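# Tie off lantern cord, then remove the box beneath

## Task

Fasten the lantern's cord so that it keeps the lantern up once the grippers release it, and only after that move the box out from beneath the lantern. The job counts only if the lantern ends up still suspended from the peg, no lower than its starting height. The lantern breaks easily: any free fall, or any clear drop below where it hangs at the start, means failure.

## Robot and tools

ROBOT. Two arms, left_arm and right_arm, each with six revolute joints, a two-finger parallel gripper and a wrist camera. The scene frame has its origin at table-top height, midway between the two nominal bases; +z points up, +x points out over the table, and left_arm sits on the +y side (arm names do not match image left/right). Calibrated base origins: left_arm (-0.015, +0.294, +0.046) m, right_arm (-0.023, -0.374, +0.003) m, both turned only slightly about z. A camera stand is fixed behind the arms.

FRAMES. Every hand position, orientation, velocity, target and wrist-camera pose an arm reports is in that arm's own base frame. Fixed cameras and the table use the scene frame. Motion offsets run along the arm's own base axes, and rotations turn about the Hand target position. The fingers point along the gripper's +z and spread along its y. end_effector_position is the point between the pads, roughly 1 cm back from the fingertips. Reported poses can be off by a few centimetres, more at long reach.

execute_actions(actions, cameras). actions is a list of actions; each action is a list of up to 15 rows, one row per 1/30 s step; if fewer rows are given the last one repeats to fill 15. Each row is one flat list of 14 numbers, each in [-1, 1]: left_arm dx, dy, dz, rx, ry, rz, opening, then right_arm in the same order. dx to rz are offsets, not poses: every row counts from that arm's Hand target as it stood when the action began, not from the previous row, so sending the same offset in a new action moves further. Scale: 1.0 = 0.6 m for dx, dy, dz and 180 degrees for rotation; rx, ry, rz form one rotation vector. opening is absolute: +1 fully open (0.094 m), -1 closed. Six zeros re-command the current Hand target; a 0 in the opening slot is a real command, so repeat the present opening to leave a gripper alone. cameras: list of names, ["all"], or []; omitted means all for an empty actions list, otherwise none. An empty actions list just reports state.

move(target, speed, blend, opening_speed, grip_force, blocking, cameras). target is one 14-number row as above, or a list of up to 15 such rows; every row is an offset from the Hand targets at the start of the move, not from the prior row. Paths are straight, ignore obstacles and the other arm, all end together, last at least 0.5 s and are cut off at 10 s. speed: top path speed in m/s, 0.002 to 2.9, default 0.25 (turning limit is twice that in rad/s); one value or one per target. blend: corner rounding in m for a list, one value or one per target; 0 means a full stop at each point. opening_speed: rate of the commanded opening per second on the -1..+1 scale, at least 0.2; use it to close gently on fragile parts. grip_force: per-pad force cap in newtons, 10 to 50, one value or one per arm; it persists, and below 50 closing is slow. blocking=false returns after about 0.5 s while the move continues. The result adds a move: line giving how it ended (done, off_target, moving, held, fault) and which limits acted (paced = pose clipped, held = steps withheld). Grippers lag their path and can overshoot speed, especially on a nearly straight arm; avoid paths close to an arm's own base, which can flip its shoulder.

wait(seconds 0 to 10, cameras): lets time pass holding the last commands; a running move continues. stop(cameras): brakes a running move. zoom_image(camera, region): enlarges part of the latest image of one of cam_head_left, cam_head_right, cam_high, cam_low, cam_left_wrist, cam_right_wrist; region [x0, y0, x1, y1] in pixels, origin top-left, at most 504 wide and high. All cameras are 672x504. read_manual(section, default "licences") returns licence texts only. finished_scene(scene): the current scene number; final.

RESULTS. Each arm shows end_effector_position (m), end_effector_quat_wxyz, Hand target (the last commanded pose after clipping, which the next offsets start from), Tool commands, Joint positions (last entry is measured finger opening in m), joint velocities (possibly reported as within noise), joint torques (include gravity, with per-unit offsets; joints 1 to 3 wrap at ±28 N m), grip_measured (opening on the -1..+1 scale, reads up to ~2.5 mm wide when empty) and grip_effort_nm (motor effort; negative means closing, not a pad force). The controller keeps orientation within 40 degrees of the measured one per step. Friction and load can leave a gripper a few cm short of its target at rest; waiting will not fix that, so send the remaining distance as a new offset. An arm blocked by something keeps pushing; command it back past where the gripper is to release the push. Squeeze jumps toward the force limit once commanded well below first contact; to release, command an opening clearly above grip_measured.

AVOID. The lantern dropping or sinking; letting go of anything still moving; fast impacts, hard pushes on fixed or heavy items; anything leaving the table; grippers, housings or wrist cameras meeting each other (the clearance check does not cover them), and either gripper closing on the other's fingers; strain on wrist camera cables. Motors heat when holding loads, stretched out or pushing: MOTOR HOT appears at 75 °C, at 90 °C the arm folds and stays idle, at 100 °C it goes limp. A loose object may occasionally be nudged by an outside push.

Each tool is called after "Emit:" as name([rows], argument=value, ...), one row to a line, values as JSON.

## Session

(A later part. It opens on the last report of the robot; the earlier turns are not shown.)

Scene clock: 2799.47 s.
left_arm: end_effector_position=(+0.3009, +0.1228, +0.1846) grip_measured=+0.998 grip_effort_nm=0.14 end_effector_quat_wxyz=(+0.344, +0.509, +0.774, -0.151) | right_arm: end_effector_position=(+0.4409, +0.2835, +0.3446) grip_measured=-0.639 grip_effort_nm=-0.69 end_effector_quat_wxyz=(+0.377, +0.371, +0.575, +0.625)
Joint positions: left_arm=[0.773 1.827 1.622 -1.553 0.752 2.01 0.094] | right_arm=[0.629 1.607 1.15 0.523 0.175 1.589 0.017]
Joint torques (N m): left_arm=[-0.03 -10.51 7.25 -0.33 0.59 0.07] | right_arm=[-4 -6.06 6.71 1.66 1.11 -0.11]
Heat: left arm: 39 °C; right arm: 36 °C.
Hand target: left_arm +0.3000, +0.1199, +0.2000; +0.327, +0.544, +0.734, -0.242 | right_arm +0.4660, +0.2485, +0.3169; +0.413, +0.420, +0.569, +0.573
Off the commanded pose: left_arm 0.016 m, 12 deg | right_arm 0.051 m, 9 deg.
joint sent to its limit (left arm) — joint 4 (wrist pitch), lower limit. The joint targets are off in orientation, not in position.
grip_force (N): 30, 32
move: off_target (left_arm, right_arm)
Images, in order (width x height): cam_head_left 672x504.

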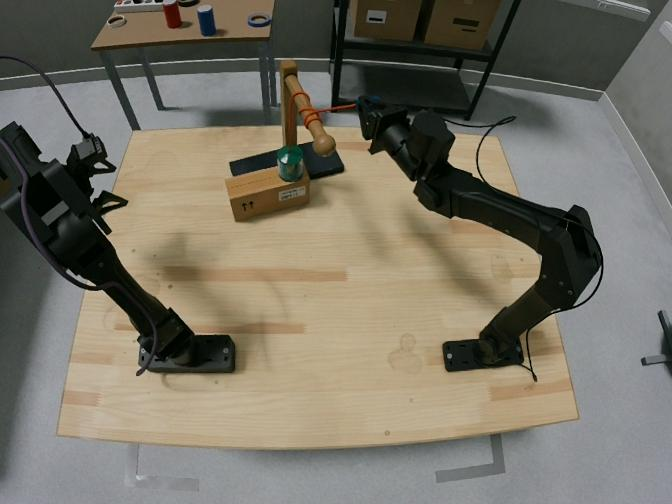

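Emit:
move(target=[0,0,0,0,0,0,1.0,-0.132,0.1015,0.0835,-0.4765,-0.1516,0,-0.75], speed=0.25, cameras=["cam_head_left","cam_high"])

Scene clock: 2886.77 s.
left_arm: end_effector_position=(+0.3009, +0.1228, +0.1846) grip_measured=+0.998 grip_effort_nm=0.14 end_effector_quat_wxyz=(+0.344, +0.509, +0.774, -0.151) | right_arm: end_effector_position=(+0.3918, +0.3142, +0.3398) grip_measured=-0.639 grip_effort_nm=-0.69 end_effector_quat_wxyz=(+0.683, -0.116, +0.713, +0.105)
Joint positions: left_arm=[0.773 1.827 1.622 -1.553 0.752 2.01 0.094] | right_arm=[0.862 1.568 1.204 0.311 0.548 0.019 0.017]
Joint torques (N m): left_arm=[-0.03 -10.36 7.21 -0.35 0.56 0.09] | right_arm=[0.39 -10.85 11.38 1.74 0.19 -0.06]
Heat: left arm: 45 °C; right arm: 36 °C.
Hand target: left_arm +0.3000, +0.1199, +0.2000; +0.327, +0.544, +0.734, -0.242 | right_arm +0.3867, +0.3094, +0.3671; +0.698, -0.104, +0.700, +0.112
Off the commanded pose: left_arm 0.016 m, 12 deg | right_arm 0.028 m, 3 deg.
joint sent to its limit (left arm) — joint 4 (wrist pitch), lower limit. The joint targets are off in orientation, not in position.
grip_force (N): 30, 32
move: off_target (left_arm, right_arm)
Images, in order (width x height): cam_head_left 672x504, cam_high 672x504.

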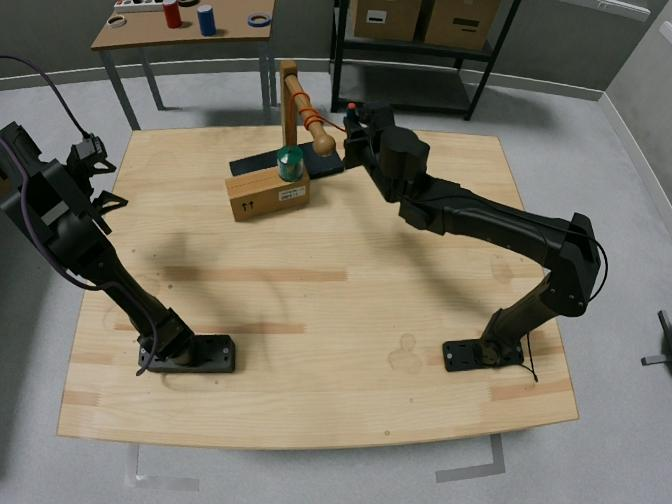

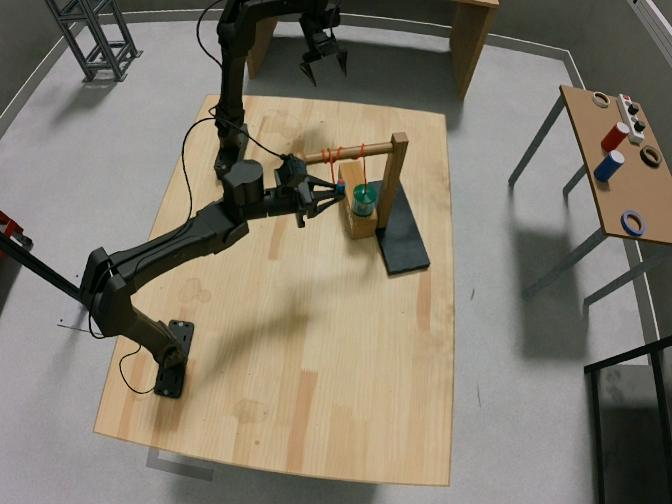

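Emit:
move([
  [0,0,0,0,0,0,1.0,0.0007,0.05,0.1165,0.0169,-0.053,0,-0.75],
  [0,0,0,0,0,0,1.0,0.0137,0.1632,0.1765,0.0338,-0.1059,0,-0.75],
  [0,0,0,0,0,0,1.0,0.0037,0.3,0.09,0.0169,-0.053,0,-0.75],
  [0,0,0,0,0,0,1.0,0.0042,0.3333,-0.0502,0,0,0,-0.75],
  [0,0,0,0,0,0,1.0,0.0042,0.3333,-0.1735,0,0,0,-0.75],
], speed=0.13, blend=[0.02,0.02,0.03,0.02,0], cameras=["cam_head_left","cam_high"])

Scene clock: 2920.60 s.
left_arm: end_effector_position=(+0.3009, +0.1228, +0.1846) grip_measured=+0.998 grip_effort_nm=0.14 end_effector_quat_wxyz=(+0.344, +0.509, +0.774, -0.151) | right_arm: end_effector_position=(+0.3911, +0.5049, +0.2759) grip_measured=-0.639 grip_effort_nm=-0.69 end_effector_quat_wxyz=(+0.700, -0.101, +0.697, +0.114)
Joint positions: left_arm=[0.773 1.827 1.622 -1.553 0.752 2.01 0.094] | right_arm=[1.116 2.24 1.794 0.456 0.812 0.01 0.017]
Joint torques (N m): left_arm=[-0.05 -10.37 7.24 -0.33 0.58 0.08] | right_arm=[0.55 -11.95 7.56 1.89 0.09 0.04]
Heat: left arm: 46 °C; right arm: 38 °C.
Hand target: left_arm +0.3000, +0.1199, +0.2000; +0.327, +0.544, +0.734, -0.242 | right_arm +0.3892, +0.5094, +0.2630; +0.698, -0.104, +0.700, +0.112
Off the commanded pose: left_arm 0.016 m, 12 deg | right_arm 0.014 m, 1 deg.
joint sent to its limit (left arm) — joint 4 (wrist pitch), lower limit. The joint targets are off in orientation, not in position.
grip_force (N): 30, 32
move: off_target (left_arm, right_arm)
Images, in order (width x height): cam_head_left 672x504, cam_high 672x504.

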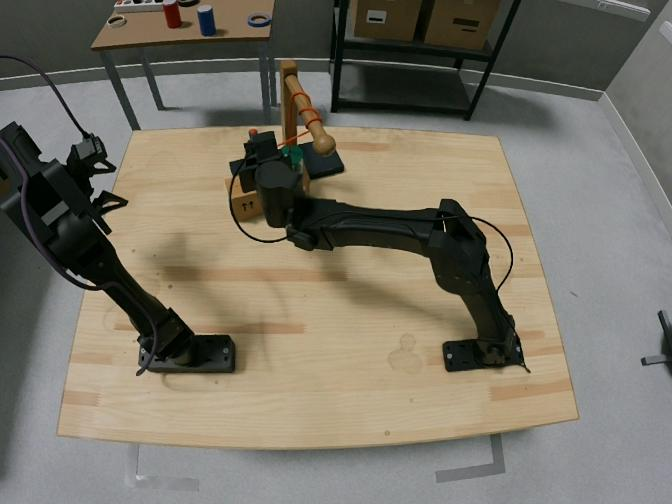

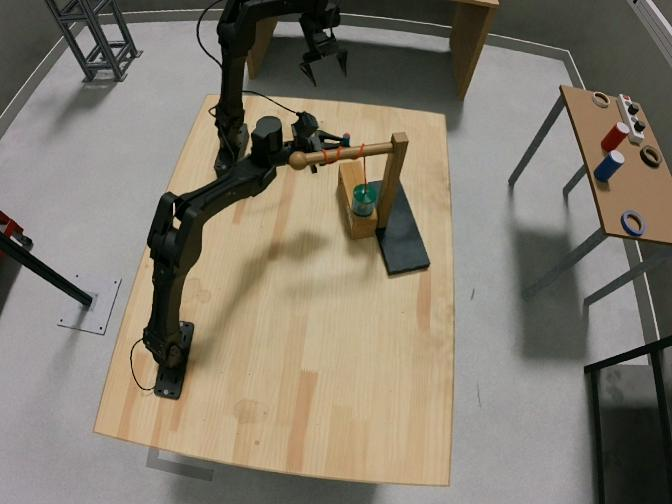

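Emit:
move([
  [0,0,0,0,0,0,1.0,0,-0.01,0,0.4765,0.1516,0,-0.75],
  [0,0,0,0,0,0,1.0,-0.002,-0.1667,-0.0517,0.4765,0.1516,0,-0.75],
  [0,0,0,0,0,0,1.0,-0.0043,-0.35,0.0233,0.4765,0.1516,0,-0.75],
  [0,0,0,0,0,0,1.0,-0.0047,-0.3833,0.13,0.4765,0.1516,0,-0.75],
], speed=[0.28,0.13,0.13,0.13], blend=[0.01,0.03,0.03,0], cameras=["cam_head_left","cam_high"])

Scene clock: 2940.50 s.
left_arm: end_effector_position=(+0.3009, +0.1228, +0.1846) grip_measured=+0.998 grip_effort_nm=0.14 end_effector_quat_wxyz=(+0.344, +0.509, +0.774, -0.151) | right_arm: end_effector_position=(+0.3867, +0.2844, +0.3235) grip_measured=-0.640 grip_effort_nm=-0.69 end_effector_quat_wxyz=(+0.410, +0.420, +0.580, +0.565)
Joint positions: left_arm=[0.773 1.827 1.622 -1.553 0.752 2.01 0.094] | right_arm=[0.811 1.482 1.036 0.416 0.495 1.585 0.017]
Joint torques (N m): left_arm=[-0.06 -10.39 7.28 -0.33 0.57 0.08] | right_arm=[-0.59 -8.79 10.74 1.69 0.07 -0.03]
Heat: left arm: 46 °C; right arm: 38 °C.
Hand target: left_arm +0.3000, +0.1199, +0.2000; +0.327, +0.544, +0.734, -0.242 | right_arm +0.3865, +0.2795, +0.3410; +0.413, +0.420, +0.569, +0.573
Off the commanded pose: left_arm 0.016 m, 12 deg | right_arm 0.018 m, 2 deg.
joint sent to its limit (left arm) — joint 4 (wrist pitch), lower limit. The joint targets are off in orientation, not in position.
grip_force (N): 30, 32
move: off_target (left_arm, right_arm)
Images, in order (width x height): cam_head_left 672x504, cam_high 672x504.

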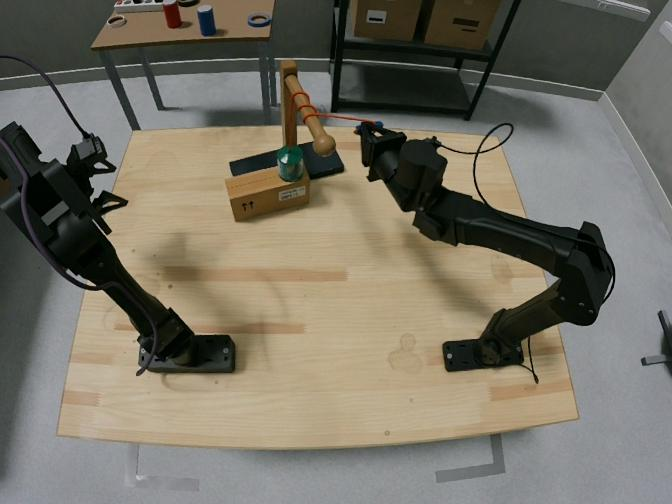

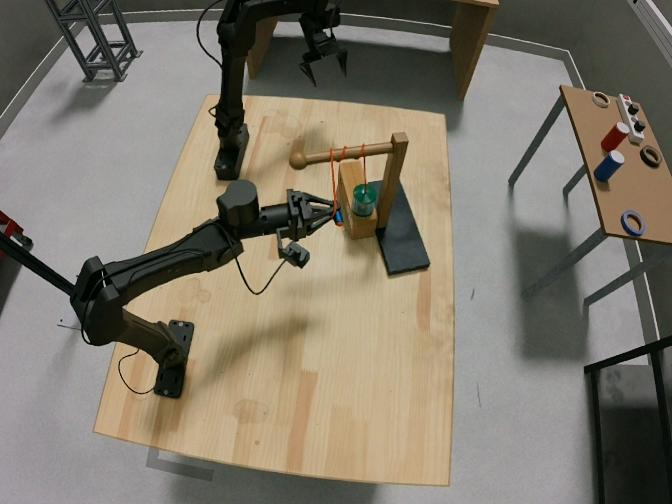

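Emit:
move([
  [0,0,0,0,0,0,1.0,0.0003,0.0498,0.0435,-0.4765,-0.1516,0,-0.75],
  [0,0,0,0,0,0,1.0,0.001,0.0998,0.16,-0.4619,-0.1927,-0.0437,-0.75],
  [0,0,0,0,0,0,1.0,0.014,0.213,0.225,-0.4447,-0.2329,-0.0872,-0.75],
  [0,0,0,0,0,0,1.0,0.004,0.3498,0.14,-0.4619,-0.1927,-0.0437,-0.75],
  [0,0,0,0,0,0,1.0,0.0045,0.3832,-0.0067,-0.4765,-0.1516,0,-0.75],
  [0,0,0,0,0,0,1.0,0.0045,0.3832,-0.13,-0.4765,-0.1516,0,-0.75],
], speed=[0.28,0.13,0.13,0.13,0.13,0.13], blend=[0.01,0.02,0.02,0.03,0.02,0], cameras=["cam_head_left","cam_high"])

Scene clock: 2969.13 s.
left_arm: end_effector_position=(+0.3009, +0.1228, +0.1846) grip_measured=+0.998 grip_effort_nm=0.14 end_effector_quat_wxyz=(+0.344, +0.509, +0.774, -0.151) | right_arm: end_effector_position=(+0.3922, +0.5021, +0.2792) grip_measured=-0.640 grip_effort_nm=-0.69 end_effector_quat_wxyz=(+0.702, -0.096, +0.697, +0.112)
Joint positions: left_arm=[0.773 1.827 1.622 -1.553 0.752 2.01 0.094] | right_arm=[1.115 2.236 1.795 0.457 0.82 0.009 0.017]
Joint torques (N m): left_arm=[-0.01 -10.39 7.23 -0.34 0.57 0.08] | right_arm=[0.68 -11.51 7.34 1.88 0.01 0.05]
Heat: left arm: 47 °C; right arm: 37 °C.
Hand target: left_arm +0.3000, +0.1199, +0.2000; +0.327, +0.544, +0.734, -0.242 | right_arm +0.3892, +0.5094, +0.2629; +0.698, -0.104, +0.700, +0.112
Off the commanded pose: left_arm 0.016 m, 12 deg | right_arm 0.018 m, 1 deg.
joint sent to its limit (left arm) — joint 4 (wrist pitch), lower limit. The joint targets are off in orientation, not in position.
grip_force (N): 30, 32
move: off_target (left_arm, right_arm)
Images, in order (width x height): cam_head_left 672x504, cam_high 672x504.

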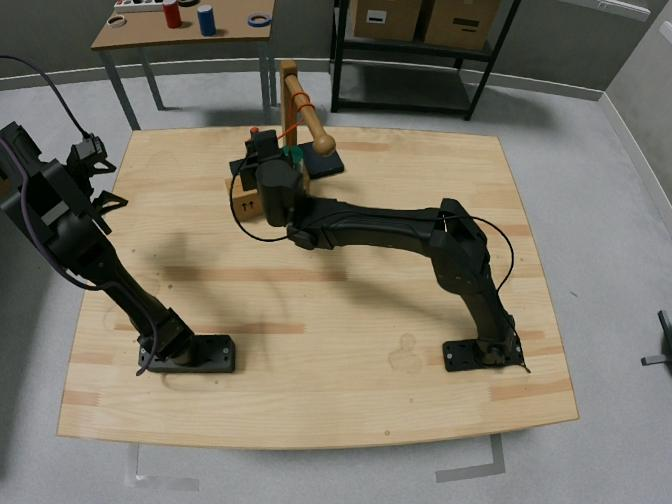

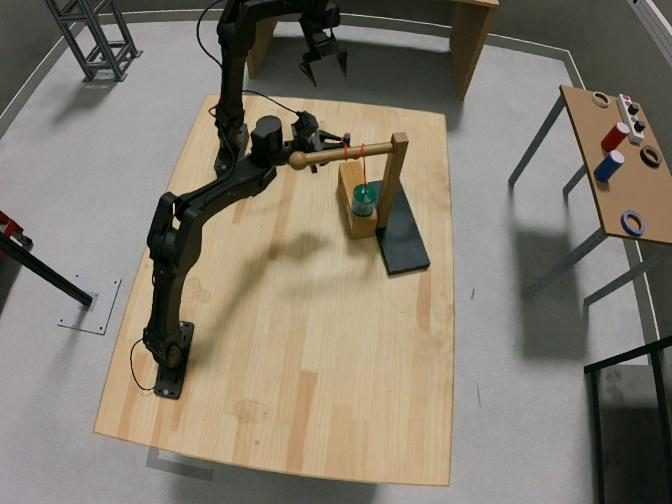

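Emit:
move([
  [0,0,0,0,0,0,1.0,0,-0.01,0,0.4765,0.1516,0,-0.75],
  [0,0,0,0,0,0,1.0,-0.002,-0.1667,-0.0517,0.4765,0.1516,0,-0.75],
  [0,0,0,0,0,0,1.0,-0.0043,-0.35,0.0233,0.4765,0.1516,0,-0.75],
  [0,0,0,0,0,0,1.0,0.0612,-0.4508,0.1068,0.4765,0.1516,0,-0.75],
], speed=[0.28,0.13,0.13,0.13], blend=[0.01,0.03,0.03,0], cameras=["cam_head_left","cam_high","cam_low"])

Scene clock: 2987.47 s.
left_arm: end_effector_position=(+0.3009, +0.1228, +0.1846) grip_measured=+0.998 grip_effort_nm=0.14 end_effector_quat_wxyz=(+0.344, +0.509, +0.774, -0.151) | right_arm: end_effector_position=(+0.3971, +0.2966, +0.3269) grip_measured=-0.642 grip_effort_nm=-0.69 end_effector_quat_wxyz=(+0.351, +0.345, +0.602, +0.629)
Joint positions: left_arm=[0.773 1.827 1.622 -1.553 0.752 2.01 0.094] | right_arm=[0.696 1.505 1.006 0.539 0.155 1.576 0.017]
Joint torques (N m): left_arm=[-0.09 -10.43 7.17 -0.34 0.56 0.07] | right_arm=[-5.46 -10.11 8.94 1.22 1.81 0.03]
Heat: left arm: 47 °C; right arm: 39 °C.
Hand target: left_arm +0.3000, +0.1199, +0.2000; +0.327, +0.544, +0.734, -0.242 | right_arm +0.4260, +0.2388, +0.3271; +0.414, +0.420, +0.569, +0.573
Off the commanded pose: left_arm 0.016 m, 12 deg | right_arm 0.065 m, 13 deg.
joint sent to its limit (left arm) — joint 4 (wrist pitch), lower limit. The joint targets are off in orientation, not in position.
grip_force (N): 30, 32
move: off_target (left_arm, right_arm)
Images, in order (width x height): cam_head_left 672x504, cam_high 672x504, cam_low 672x504.

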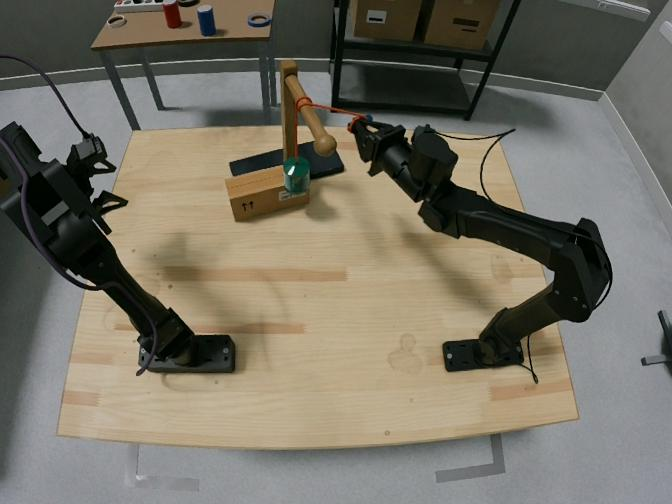

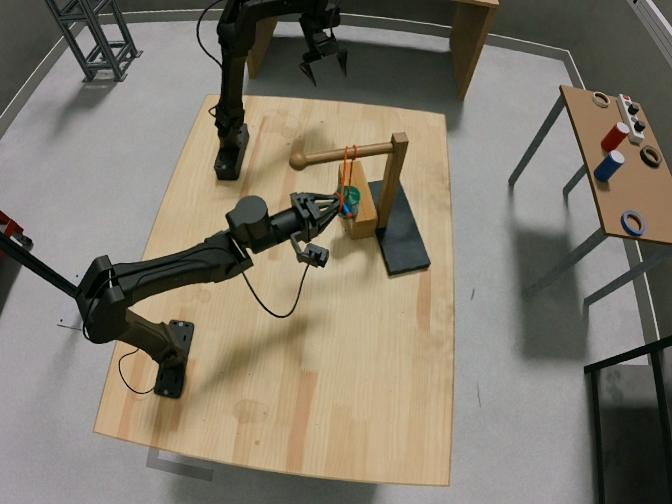

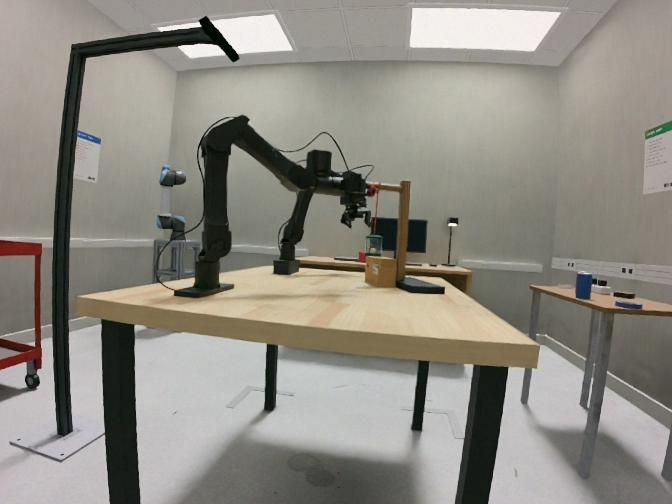

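Emit:
zoom_image(camera="cam_high", region=[280, 100, 440, 260])

Emit:
zoom_image(camera="cam_head_left", region=[200, 60, 400, 230])

Emit:
zoom_image(camera="cam_low", region=[330, 150, 450, 300])

Scaled by 3.150 from the camera's 672x504 image, which has a finer 960x720 frame.

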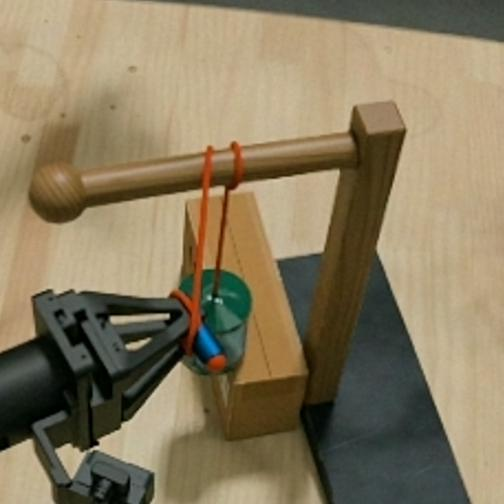

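Scaled by 2.520 from the camera's 672x504 image, which has a finer 960x720 frame.

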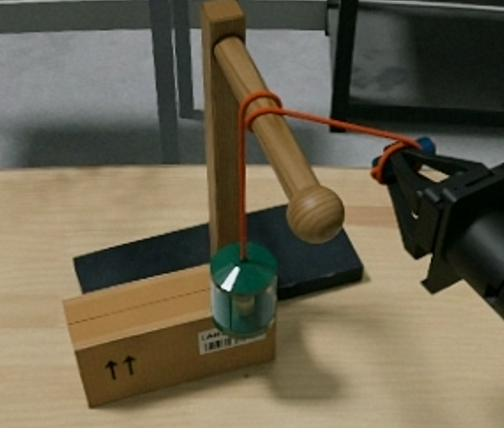

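Scaled by 3.360 from the camera's 672x504 image, which has a finer 960x720 frame.

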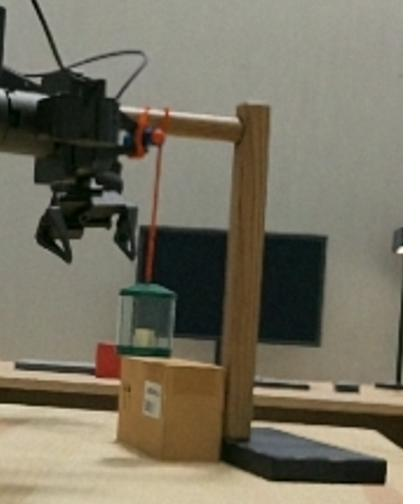

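Emit:
zoom_image(camera="cam_low", region=[355, 225, 405, 295])

Emit:
zoom_image(camera="cam_head_left", region=[220, 140, 320, 220])

Scaled by 7.200 from the camera's 672x504 image, which has a finer 960x720 frame.

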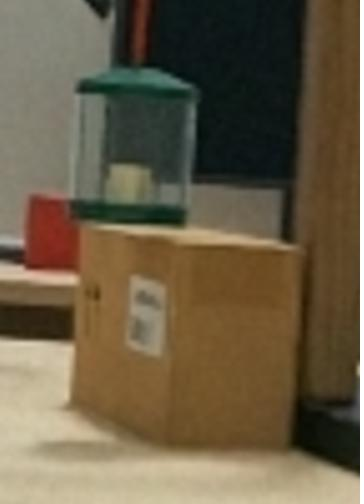

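Scaled by 5.040 from the camera's 672x504 image, which has a finer 960x720 frame.

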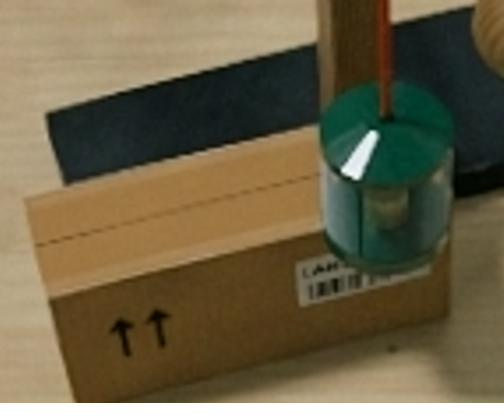

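Emit:
wait(seconds=0.1, cameras=["cam_head_left","cam_high","cam_low","cam_head_right"])

Emit:
zoom_image(camera="cam_high", region=[330, 140, 400, 250])

Emit:
zoom_image(camera="cam_head_right", region=[200, 60, 400, 230])

Scene clock: 3003.67 s.
left_arm: end_effector_position=(+0.3009, +0.1228, +0.1846) grip_measured=+0.998 grip_effort_nm=0.14 end_effector_quat_wxyz=(+0.344, +0.509, +0.774, -0.151) | right_arm: end_effector_position=(+0.3982, +0.2951, +0.3261) grip_measured=-0.642 grip_effort_nm=-0.69 end_effector_quat_wxyz=(+0.352, +0.346, +0.602, +0.627)
Joint positions: left_arm=[0.773 1.827 1.622 -1.553 0.752 2.01 0.094] | right_arm=[0.692 1.505 1.006 0.535 0.155 1.576 0.017]
Joint torques (N m): left_arm=[-0.06 -10.44 7.23 -0.35 0.57 0.06] | right_arm=[-5.11 -10.06 8.85 1.26 1.85 0.05]
Heat: left arm: 48 °C; right arm: 38 °C.
Hand target: left_arm +0.3000, +0.1199, +0.2000; +0.327, +0.544, +0.734, -0.242 | right_arm +0.4259, +0.2388, +0.3271; +0.414, +0.420, +0.569, +0.573
Tool commands: left_gripper/opening=+1.0 right_gripper/opening=-0.75
Off the commanded pose: left_arm 0.016 m, 12 deg | right_arm 0.063 m, 13 deg.
grip_force (N): 30, 32
wait: 0.10 s; at rest from the start
Images, in order (width x height): cam_head_left 672x504, cam_head_right 672x504, cam_high 672x504, cam_low 672x504.

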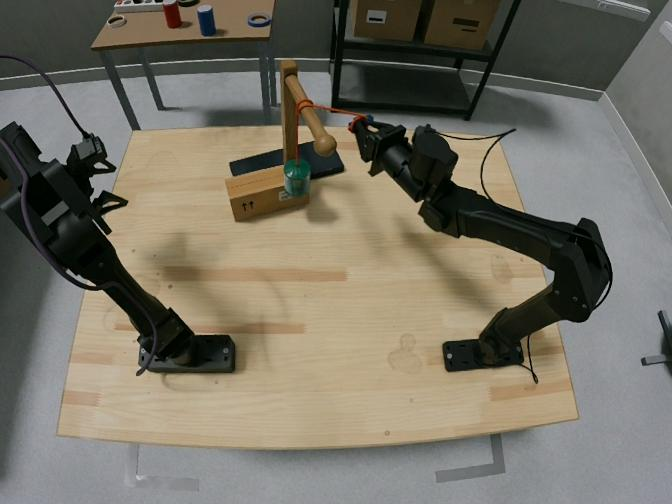

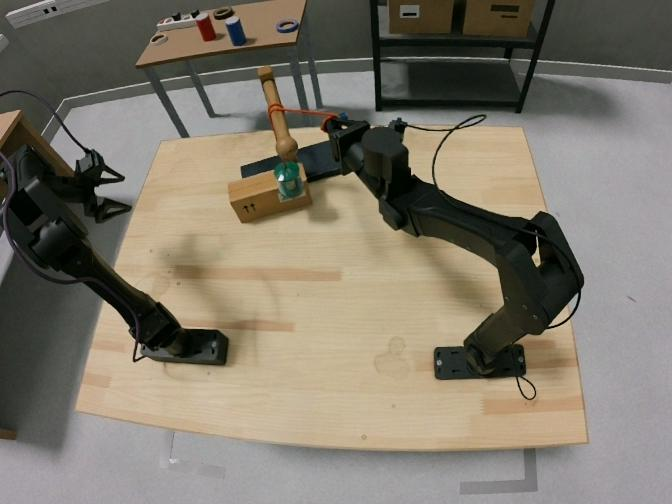

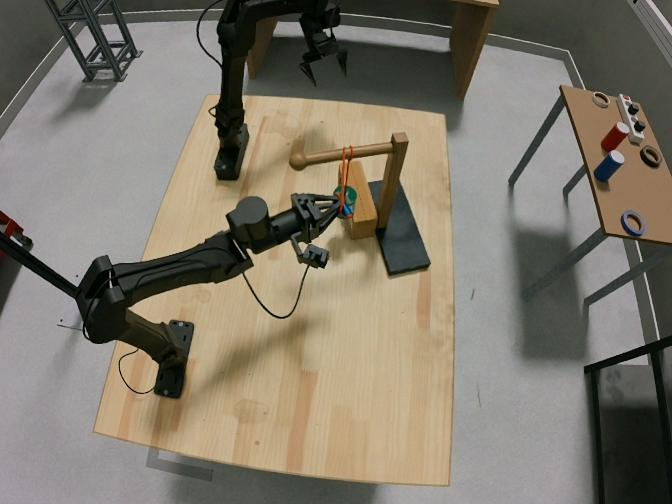

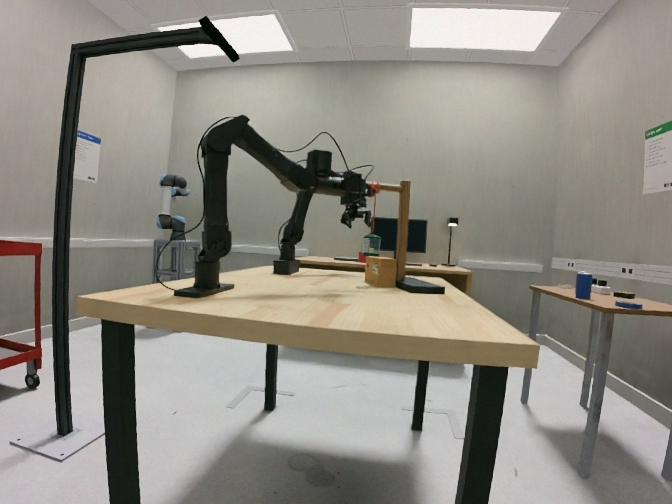

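Scaled by 4.582 from the camera's 672x504 image, which has a finer 960x720 frame.

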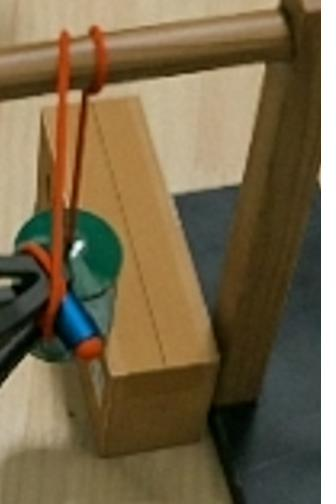

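Scaled by 2.520 from the camera's 672x504 image, which has a finer 960x720 frame.

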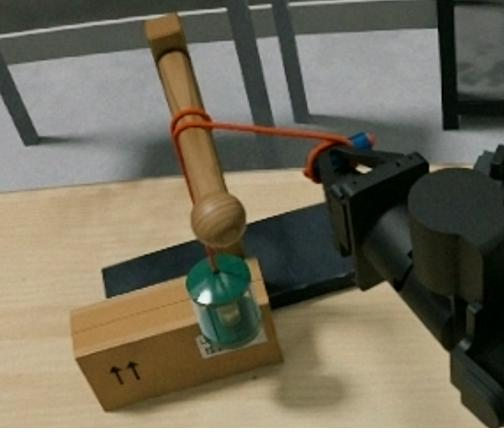

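Emit:
zoom_image(camera="cam_high", region=[315, 180, 365, 230])

Emit:
zoom_image(camera="cam_head_left", region=[330, 95, 410, 155])

Emit:
execute_actions(actions=[], cameras=["cam_right_wrist","cam_low"])

Scaled by 10.080 from the camera's 672x504 image, which has a finer 960x720 frame.

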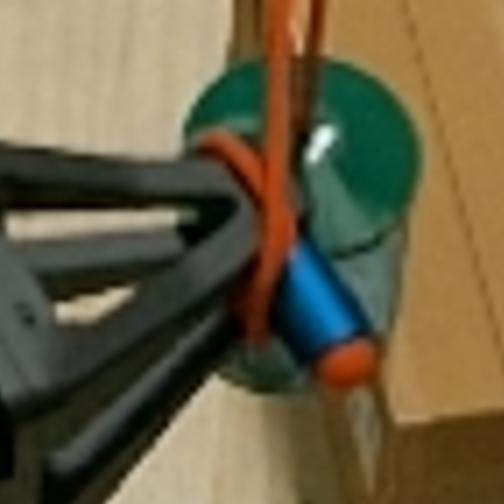

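Scaled by 6.300 from the camera's 672x504 image, which has a finer 960x720 frame.

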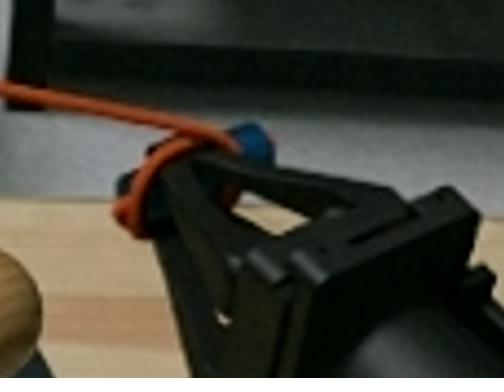

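Scene clock: 3023.53 s.
left_arm: end_effector_position=(+0.3009, +0.1228, +0.1846) grip_measured=+0.998 grip_effort_nm=0.14 end_effector_quat_wxyz=(+0.344, +0.509, +0.774, -0.151) | right_arm: end_effector_position=(+0.3982, +0.2951, +0.3261) grip_measured=-0.642 grip_effort_nm=-0.69 end_effector_quat_wxyz=(+0.352, +0.346, +0.602, +0.627)
Joint positions: left_arm=[0.773 1.827 1.622 -1.553 0.752 2.01 0.094] | right_arm=[0.692 1.505 1.006 0.535 0.155 1.576 0.017]
Joint velocities: within noise
Joint torques (N m): left_arm=[-0.02 -10.44 7.25 -0.34 0.56 0.07] | right_arm=[-5.15 -10.11 8.83 1.26 1.84 0.03]
Heat: left arm: 48 °C; right arm: 38 °C.
Hand target: left_arm +0.3000, +0.1199, +0.2000; +0.327, +0.544, +0.734, -0.242 | right_arm +0.4259, +0.2388, +0.3271; +0.414, +0.420, +0.569, +0.573
Tool commands: left_gripper/opening=+1.0 right_gripper/opening=-0.75
Off the commanded pose: left_arm 0.016 m, 12 deg | right_arm 0.063 m, 13 deg.
grip_force (N): 30, 32
Images, in order (width x height): cam_low 672x504, cam_right_wrist 672x504.

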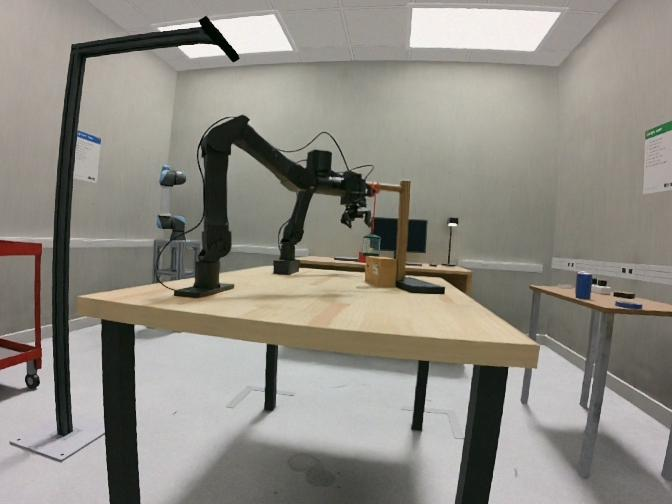

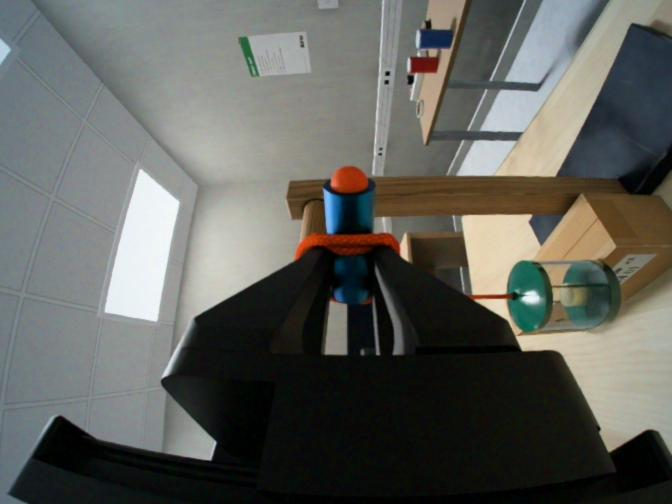

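Emit:
zoom_image(camera="cam_right_wrist", region=[460, 150, 672, 370])

Emit:
zoom_image(camera="cam_right_wrist", region=[270, 150, 430, 370])

Scaled by 2.291 from the camera's 672x504 image, which has a finer 960x720 frame.

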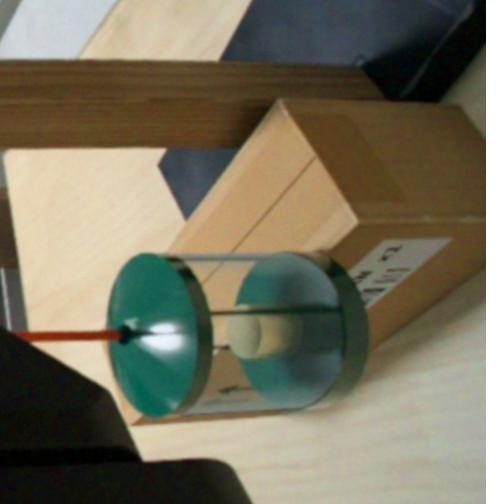

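Scaled by 2.291 from the camera's 672x504 image, which has a finer 960x720 frame.

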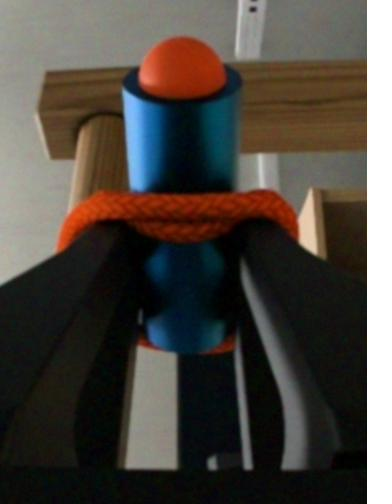

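Emit:
move(target=[0,0,0,0,0,0,1.0,0.0083,-0.05,0,0,0,0,-0.75], speed=0.03, cameras=["cam_high","cam_low","cam_head_left"])

Emit:
zoom_image(camera="cam_low", region=[340, 170, 420, 295])

Emit:
zoom_image(camera="cam_high", region=[310, 130, 420, 250])

Emit:
zoom_image(camera="cam_head_left", region=[210, 60, 390, 220])

Scene clock: 3039.10 s.
left_arm: end_effector_position=(+0.3009, +0.1228, +0.1846) grip_measured=+0.998 grip_effort_nm=0.14 end_effector_quat_wxyz=(+0.344, +0.509, +0.774, -0.151) | right_arm: end_effector_position=(+0.4039, +0.2717, +0.3362) grip_measured=-0.643 grip_effort_nm=-0.69 end_effector_quat_wxyz=(+0.349, +0.338, +0.603, +0.632)
Joint positions: left_arm=[0.773 1.827 1.622 -1.553 0.752 2.01 0.094] | right_arm=[0.611 1.458 0.996 0.506 0.056 1.575 0.017]
Joint torques (N m): left_arm=[-0.06 -10.43 7.21 -0.34 0.58 0.09] | right_arm=[-5.85 -9.8 6.39 1.44 1.94 0.04]
Heat: left arm: 48 °C; right arm: 38 °C.
Hand target: left_arm +0.3000, +0.1199, +0.2000; +0.327, +0.544, +0.734, -0.242 | right_arm +0.4309, +0.2088, +0.3269; +0.413, +0.420, +0.569, +0.573
Off the commanded pose: left_arm 0.016 m, 12 deg | right_arm 0.069 m, 14 deg.
joint sent to its limit (left arm) — joint 4 (wrist pitch), lower limit. The joint targets are off in orientation, not in position.
grip_force (N): 30, 32
move: off_target (left_arm, right_arm)
Images, in order (width x height): cam_head_left 672x504, cam_high 672x504, cam_low 672x504.

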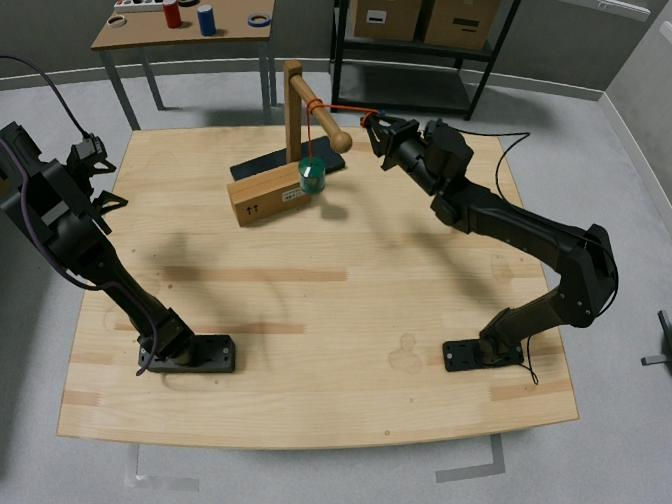

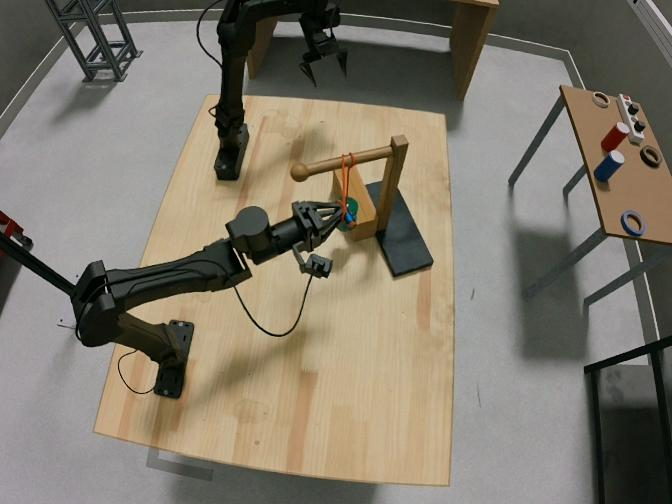

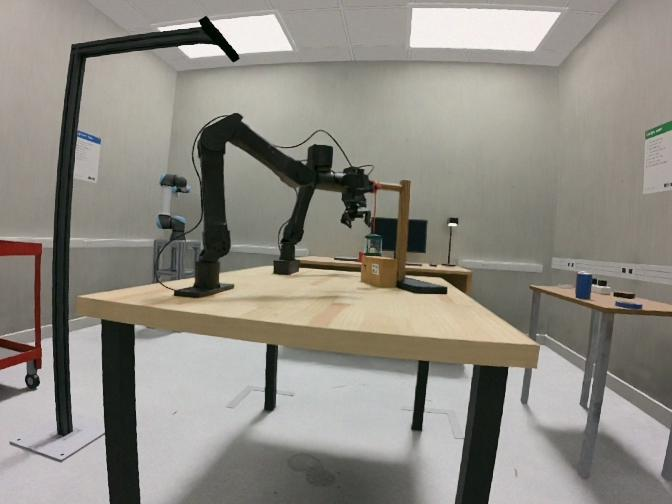

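Scaled by 4.032 from the camera's 672x504 image, which has a finer 960x720 frame.

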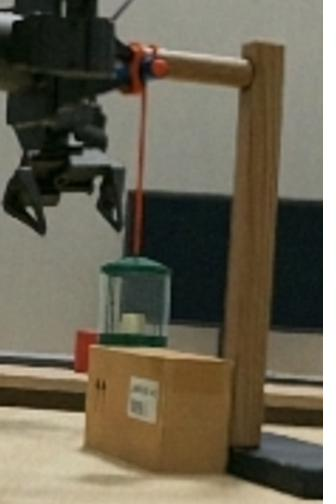

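Scaled by 4.200 from the camera's 672x504 image, which has a finer 960x720 frame.

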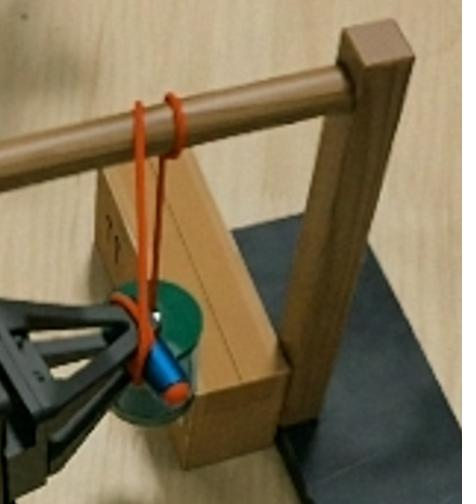

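Scaled by 2.800 from the camera's 672x504 image, which has a finer 960x720 frame.

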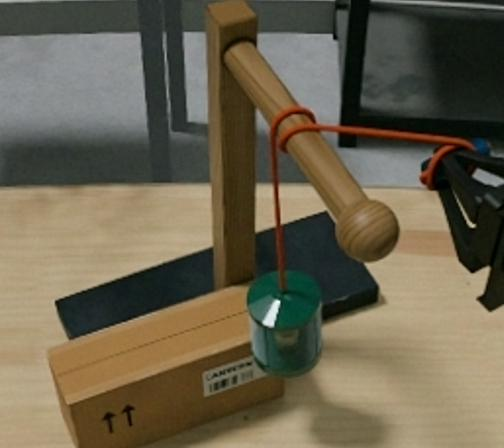

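Emit:
move(target=[0,0,0,0,0,0,1.0,-0.018,0.06,0.005,0,0,0,-0.75], speed=0.02, cameras=["cam_high","cam_low","cam_head_left"])

Emit:
zoom_image(camera="cam_low", region=[340, 170, 420, 295])

Emit:
zoom_image(camera="cam_head_left", region=[210, 60, 390, 220])

Scene clock: 3056.67 s.
left_arm: end_effector_position=(+0.3009, +0.1228, +0.1846) grip_measured=+0.998 grip_effort_nm=0.14 end_effector_quat_wxyz=(+0.344, +0.509, +0.774, -0.151) | right_arm: end_effector_position=(+0.3992, +0.2728, +0.3356) grip_measured=-0.643 grip_effort_nm=-0.69 end_effector_quat_wxyz=(+0.374, +0.369, +0.590, +0.613)
Joint positions: left_arm=[0.773 1.827 1.622 -1.553 0.752 2.01 0.094] | right_arm=[0.675 1.453 0.999 0.487 0.211 1.575 0.017]
Joint torques (N m): left_arm=[-0.08 -10.4 7.2 -0.33 0.55 0.08] | right_arm=[-2.13 -5.31 10.48 1.53 1.45 0.07]
Heat: left arm: 48 °C; right arm: 36 °C.
Hand target: left_arm +0.3000, +0.1199, +0.2000; +0.327, +0.544, +0.734, -0.242 | right_arm +0.4202, +0.2448, +0.3300; +0.413, +0.420, +0.569, +0.573
Off the commanded pose: left_arm 0.016 m, 12 deg | right_arm 0.035 m, 9 deg.
joint sent to its limit (left arm) — joint 4 (wrist pitch), lower limit. The joint targets are off in orientation, not in position.
grip_force (N): 30, 32
move: off_target (left_arm, right_arm)
Images, in order (width x height): cam_head_left 672x504, cam_high 672x504, cam_low 672x504.

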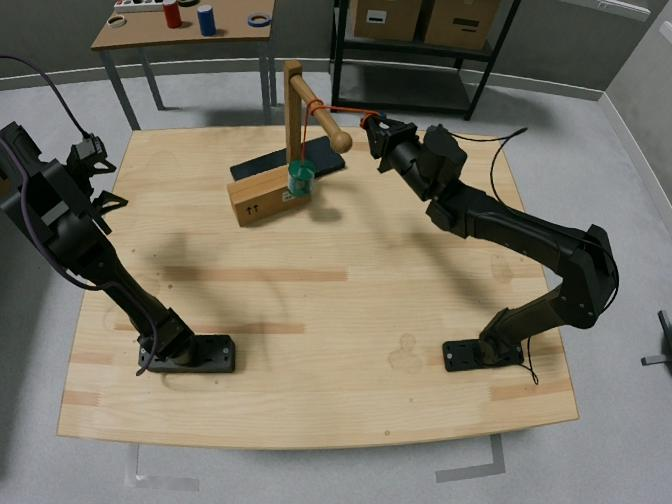

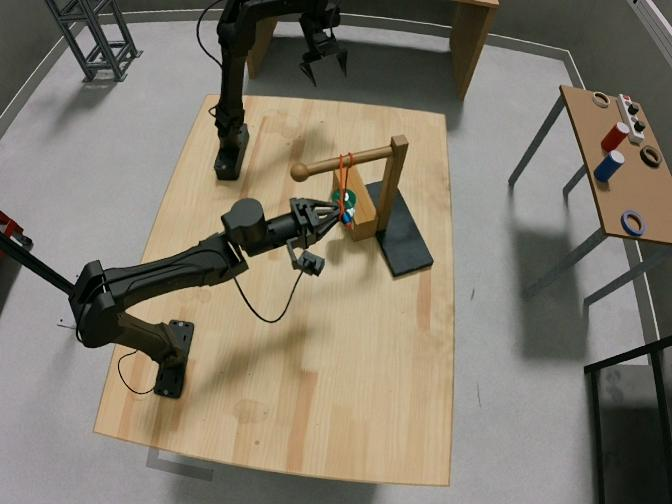

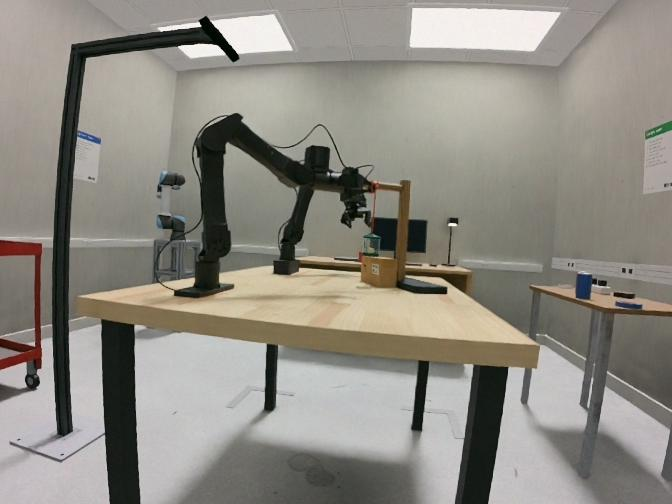

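Scaled by 4.032 from the camera's 672x504 image, which has a finer 960x720 frame.

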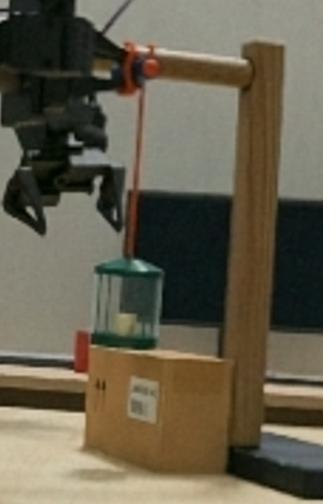

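Scaled by 2.800 from the camera's 672x504 image, which has a finer 960x720 frame.

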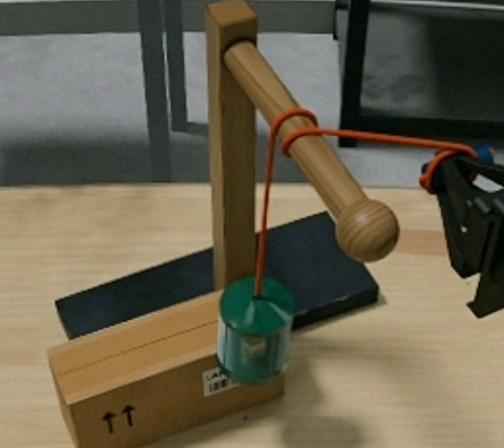

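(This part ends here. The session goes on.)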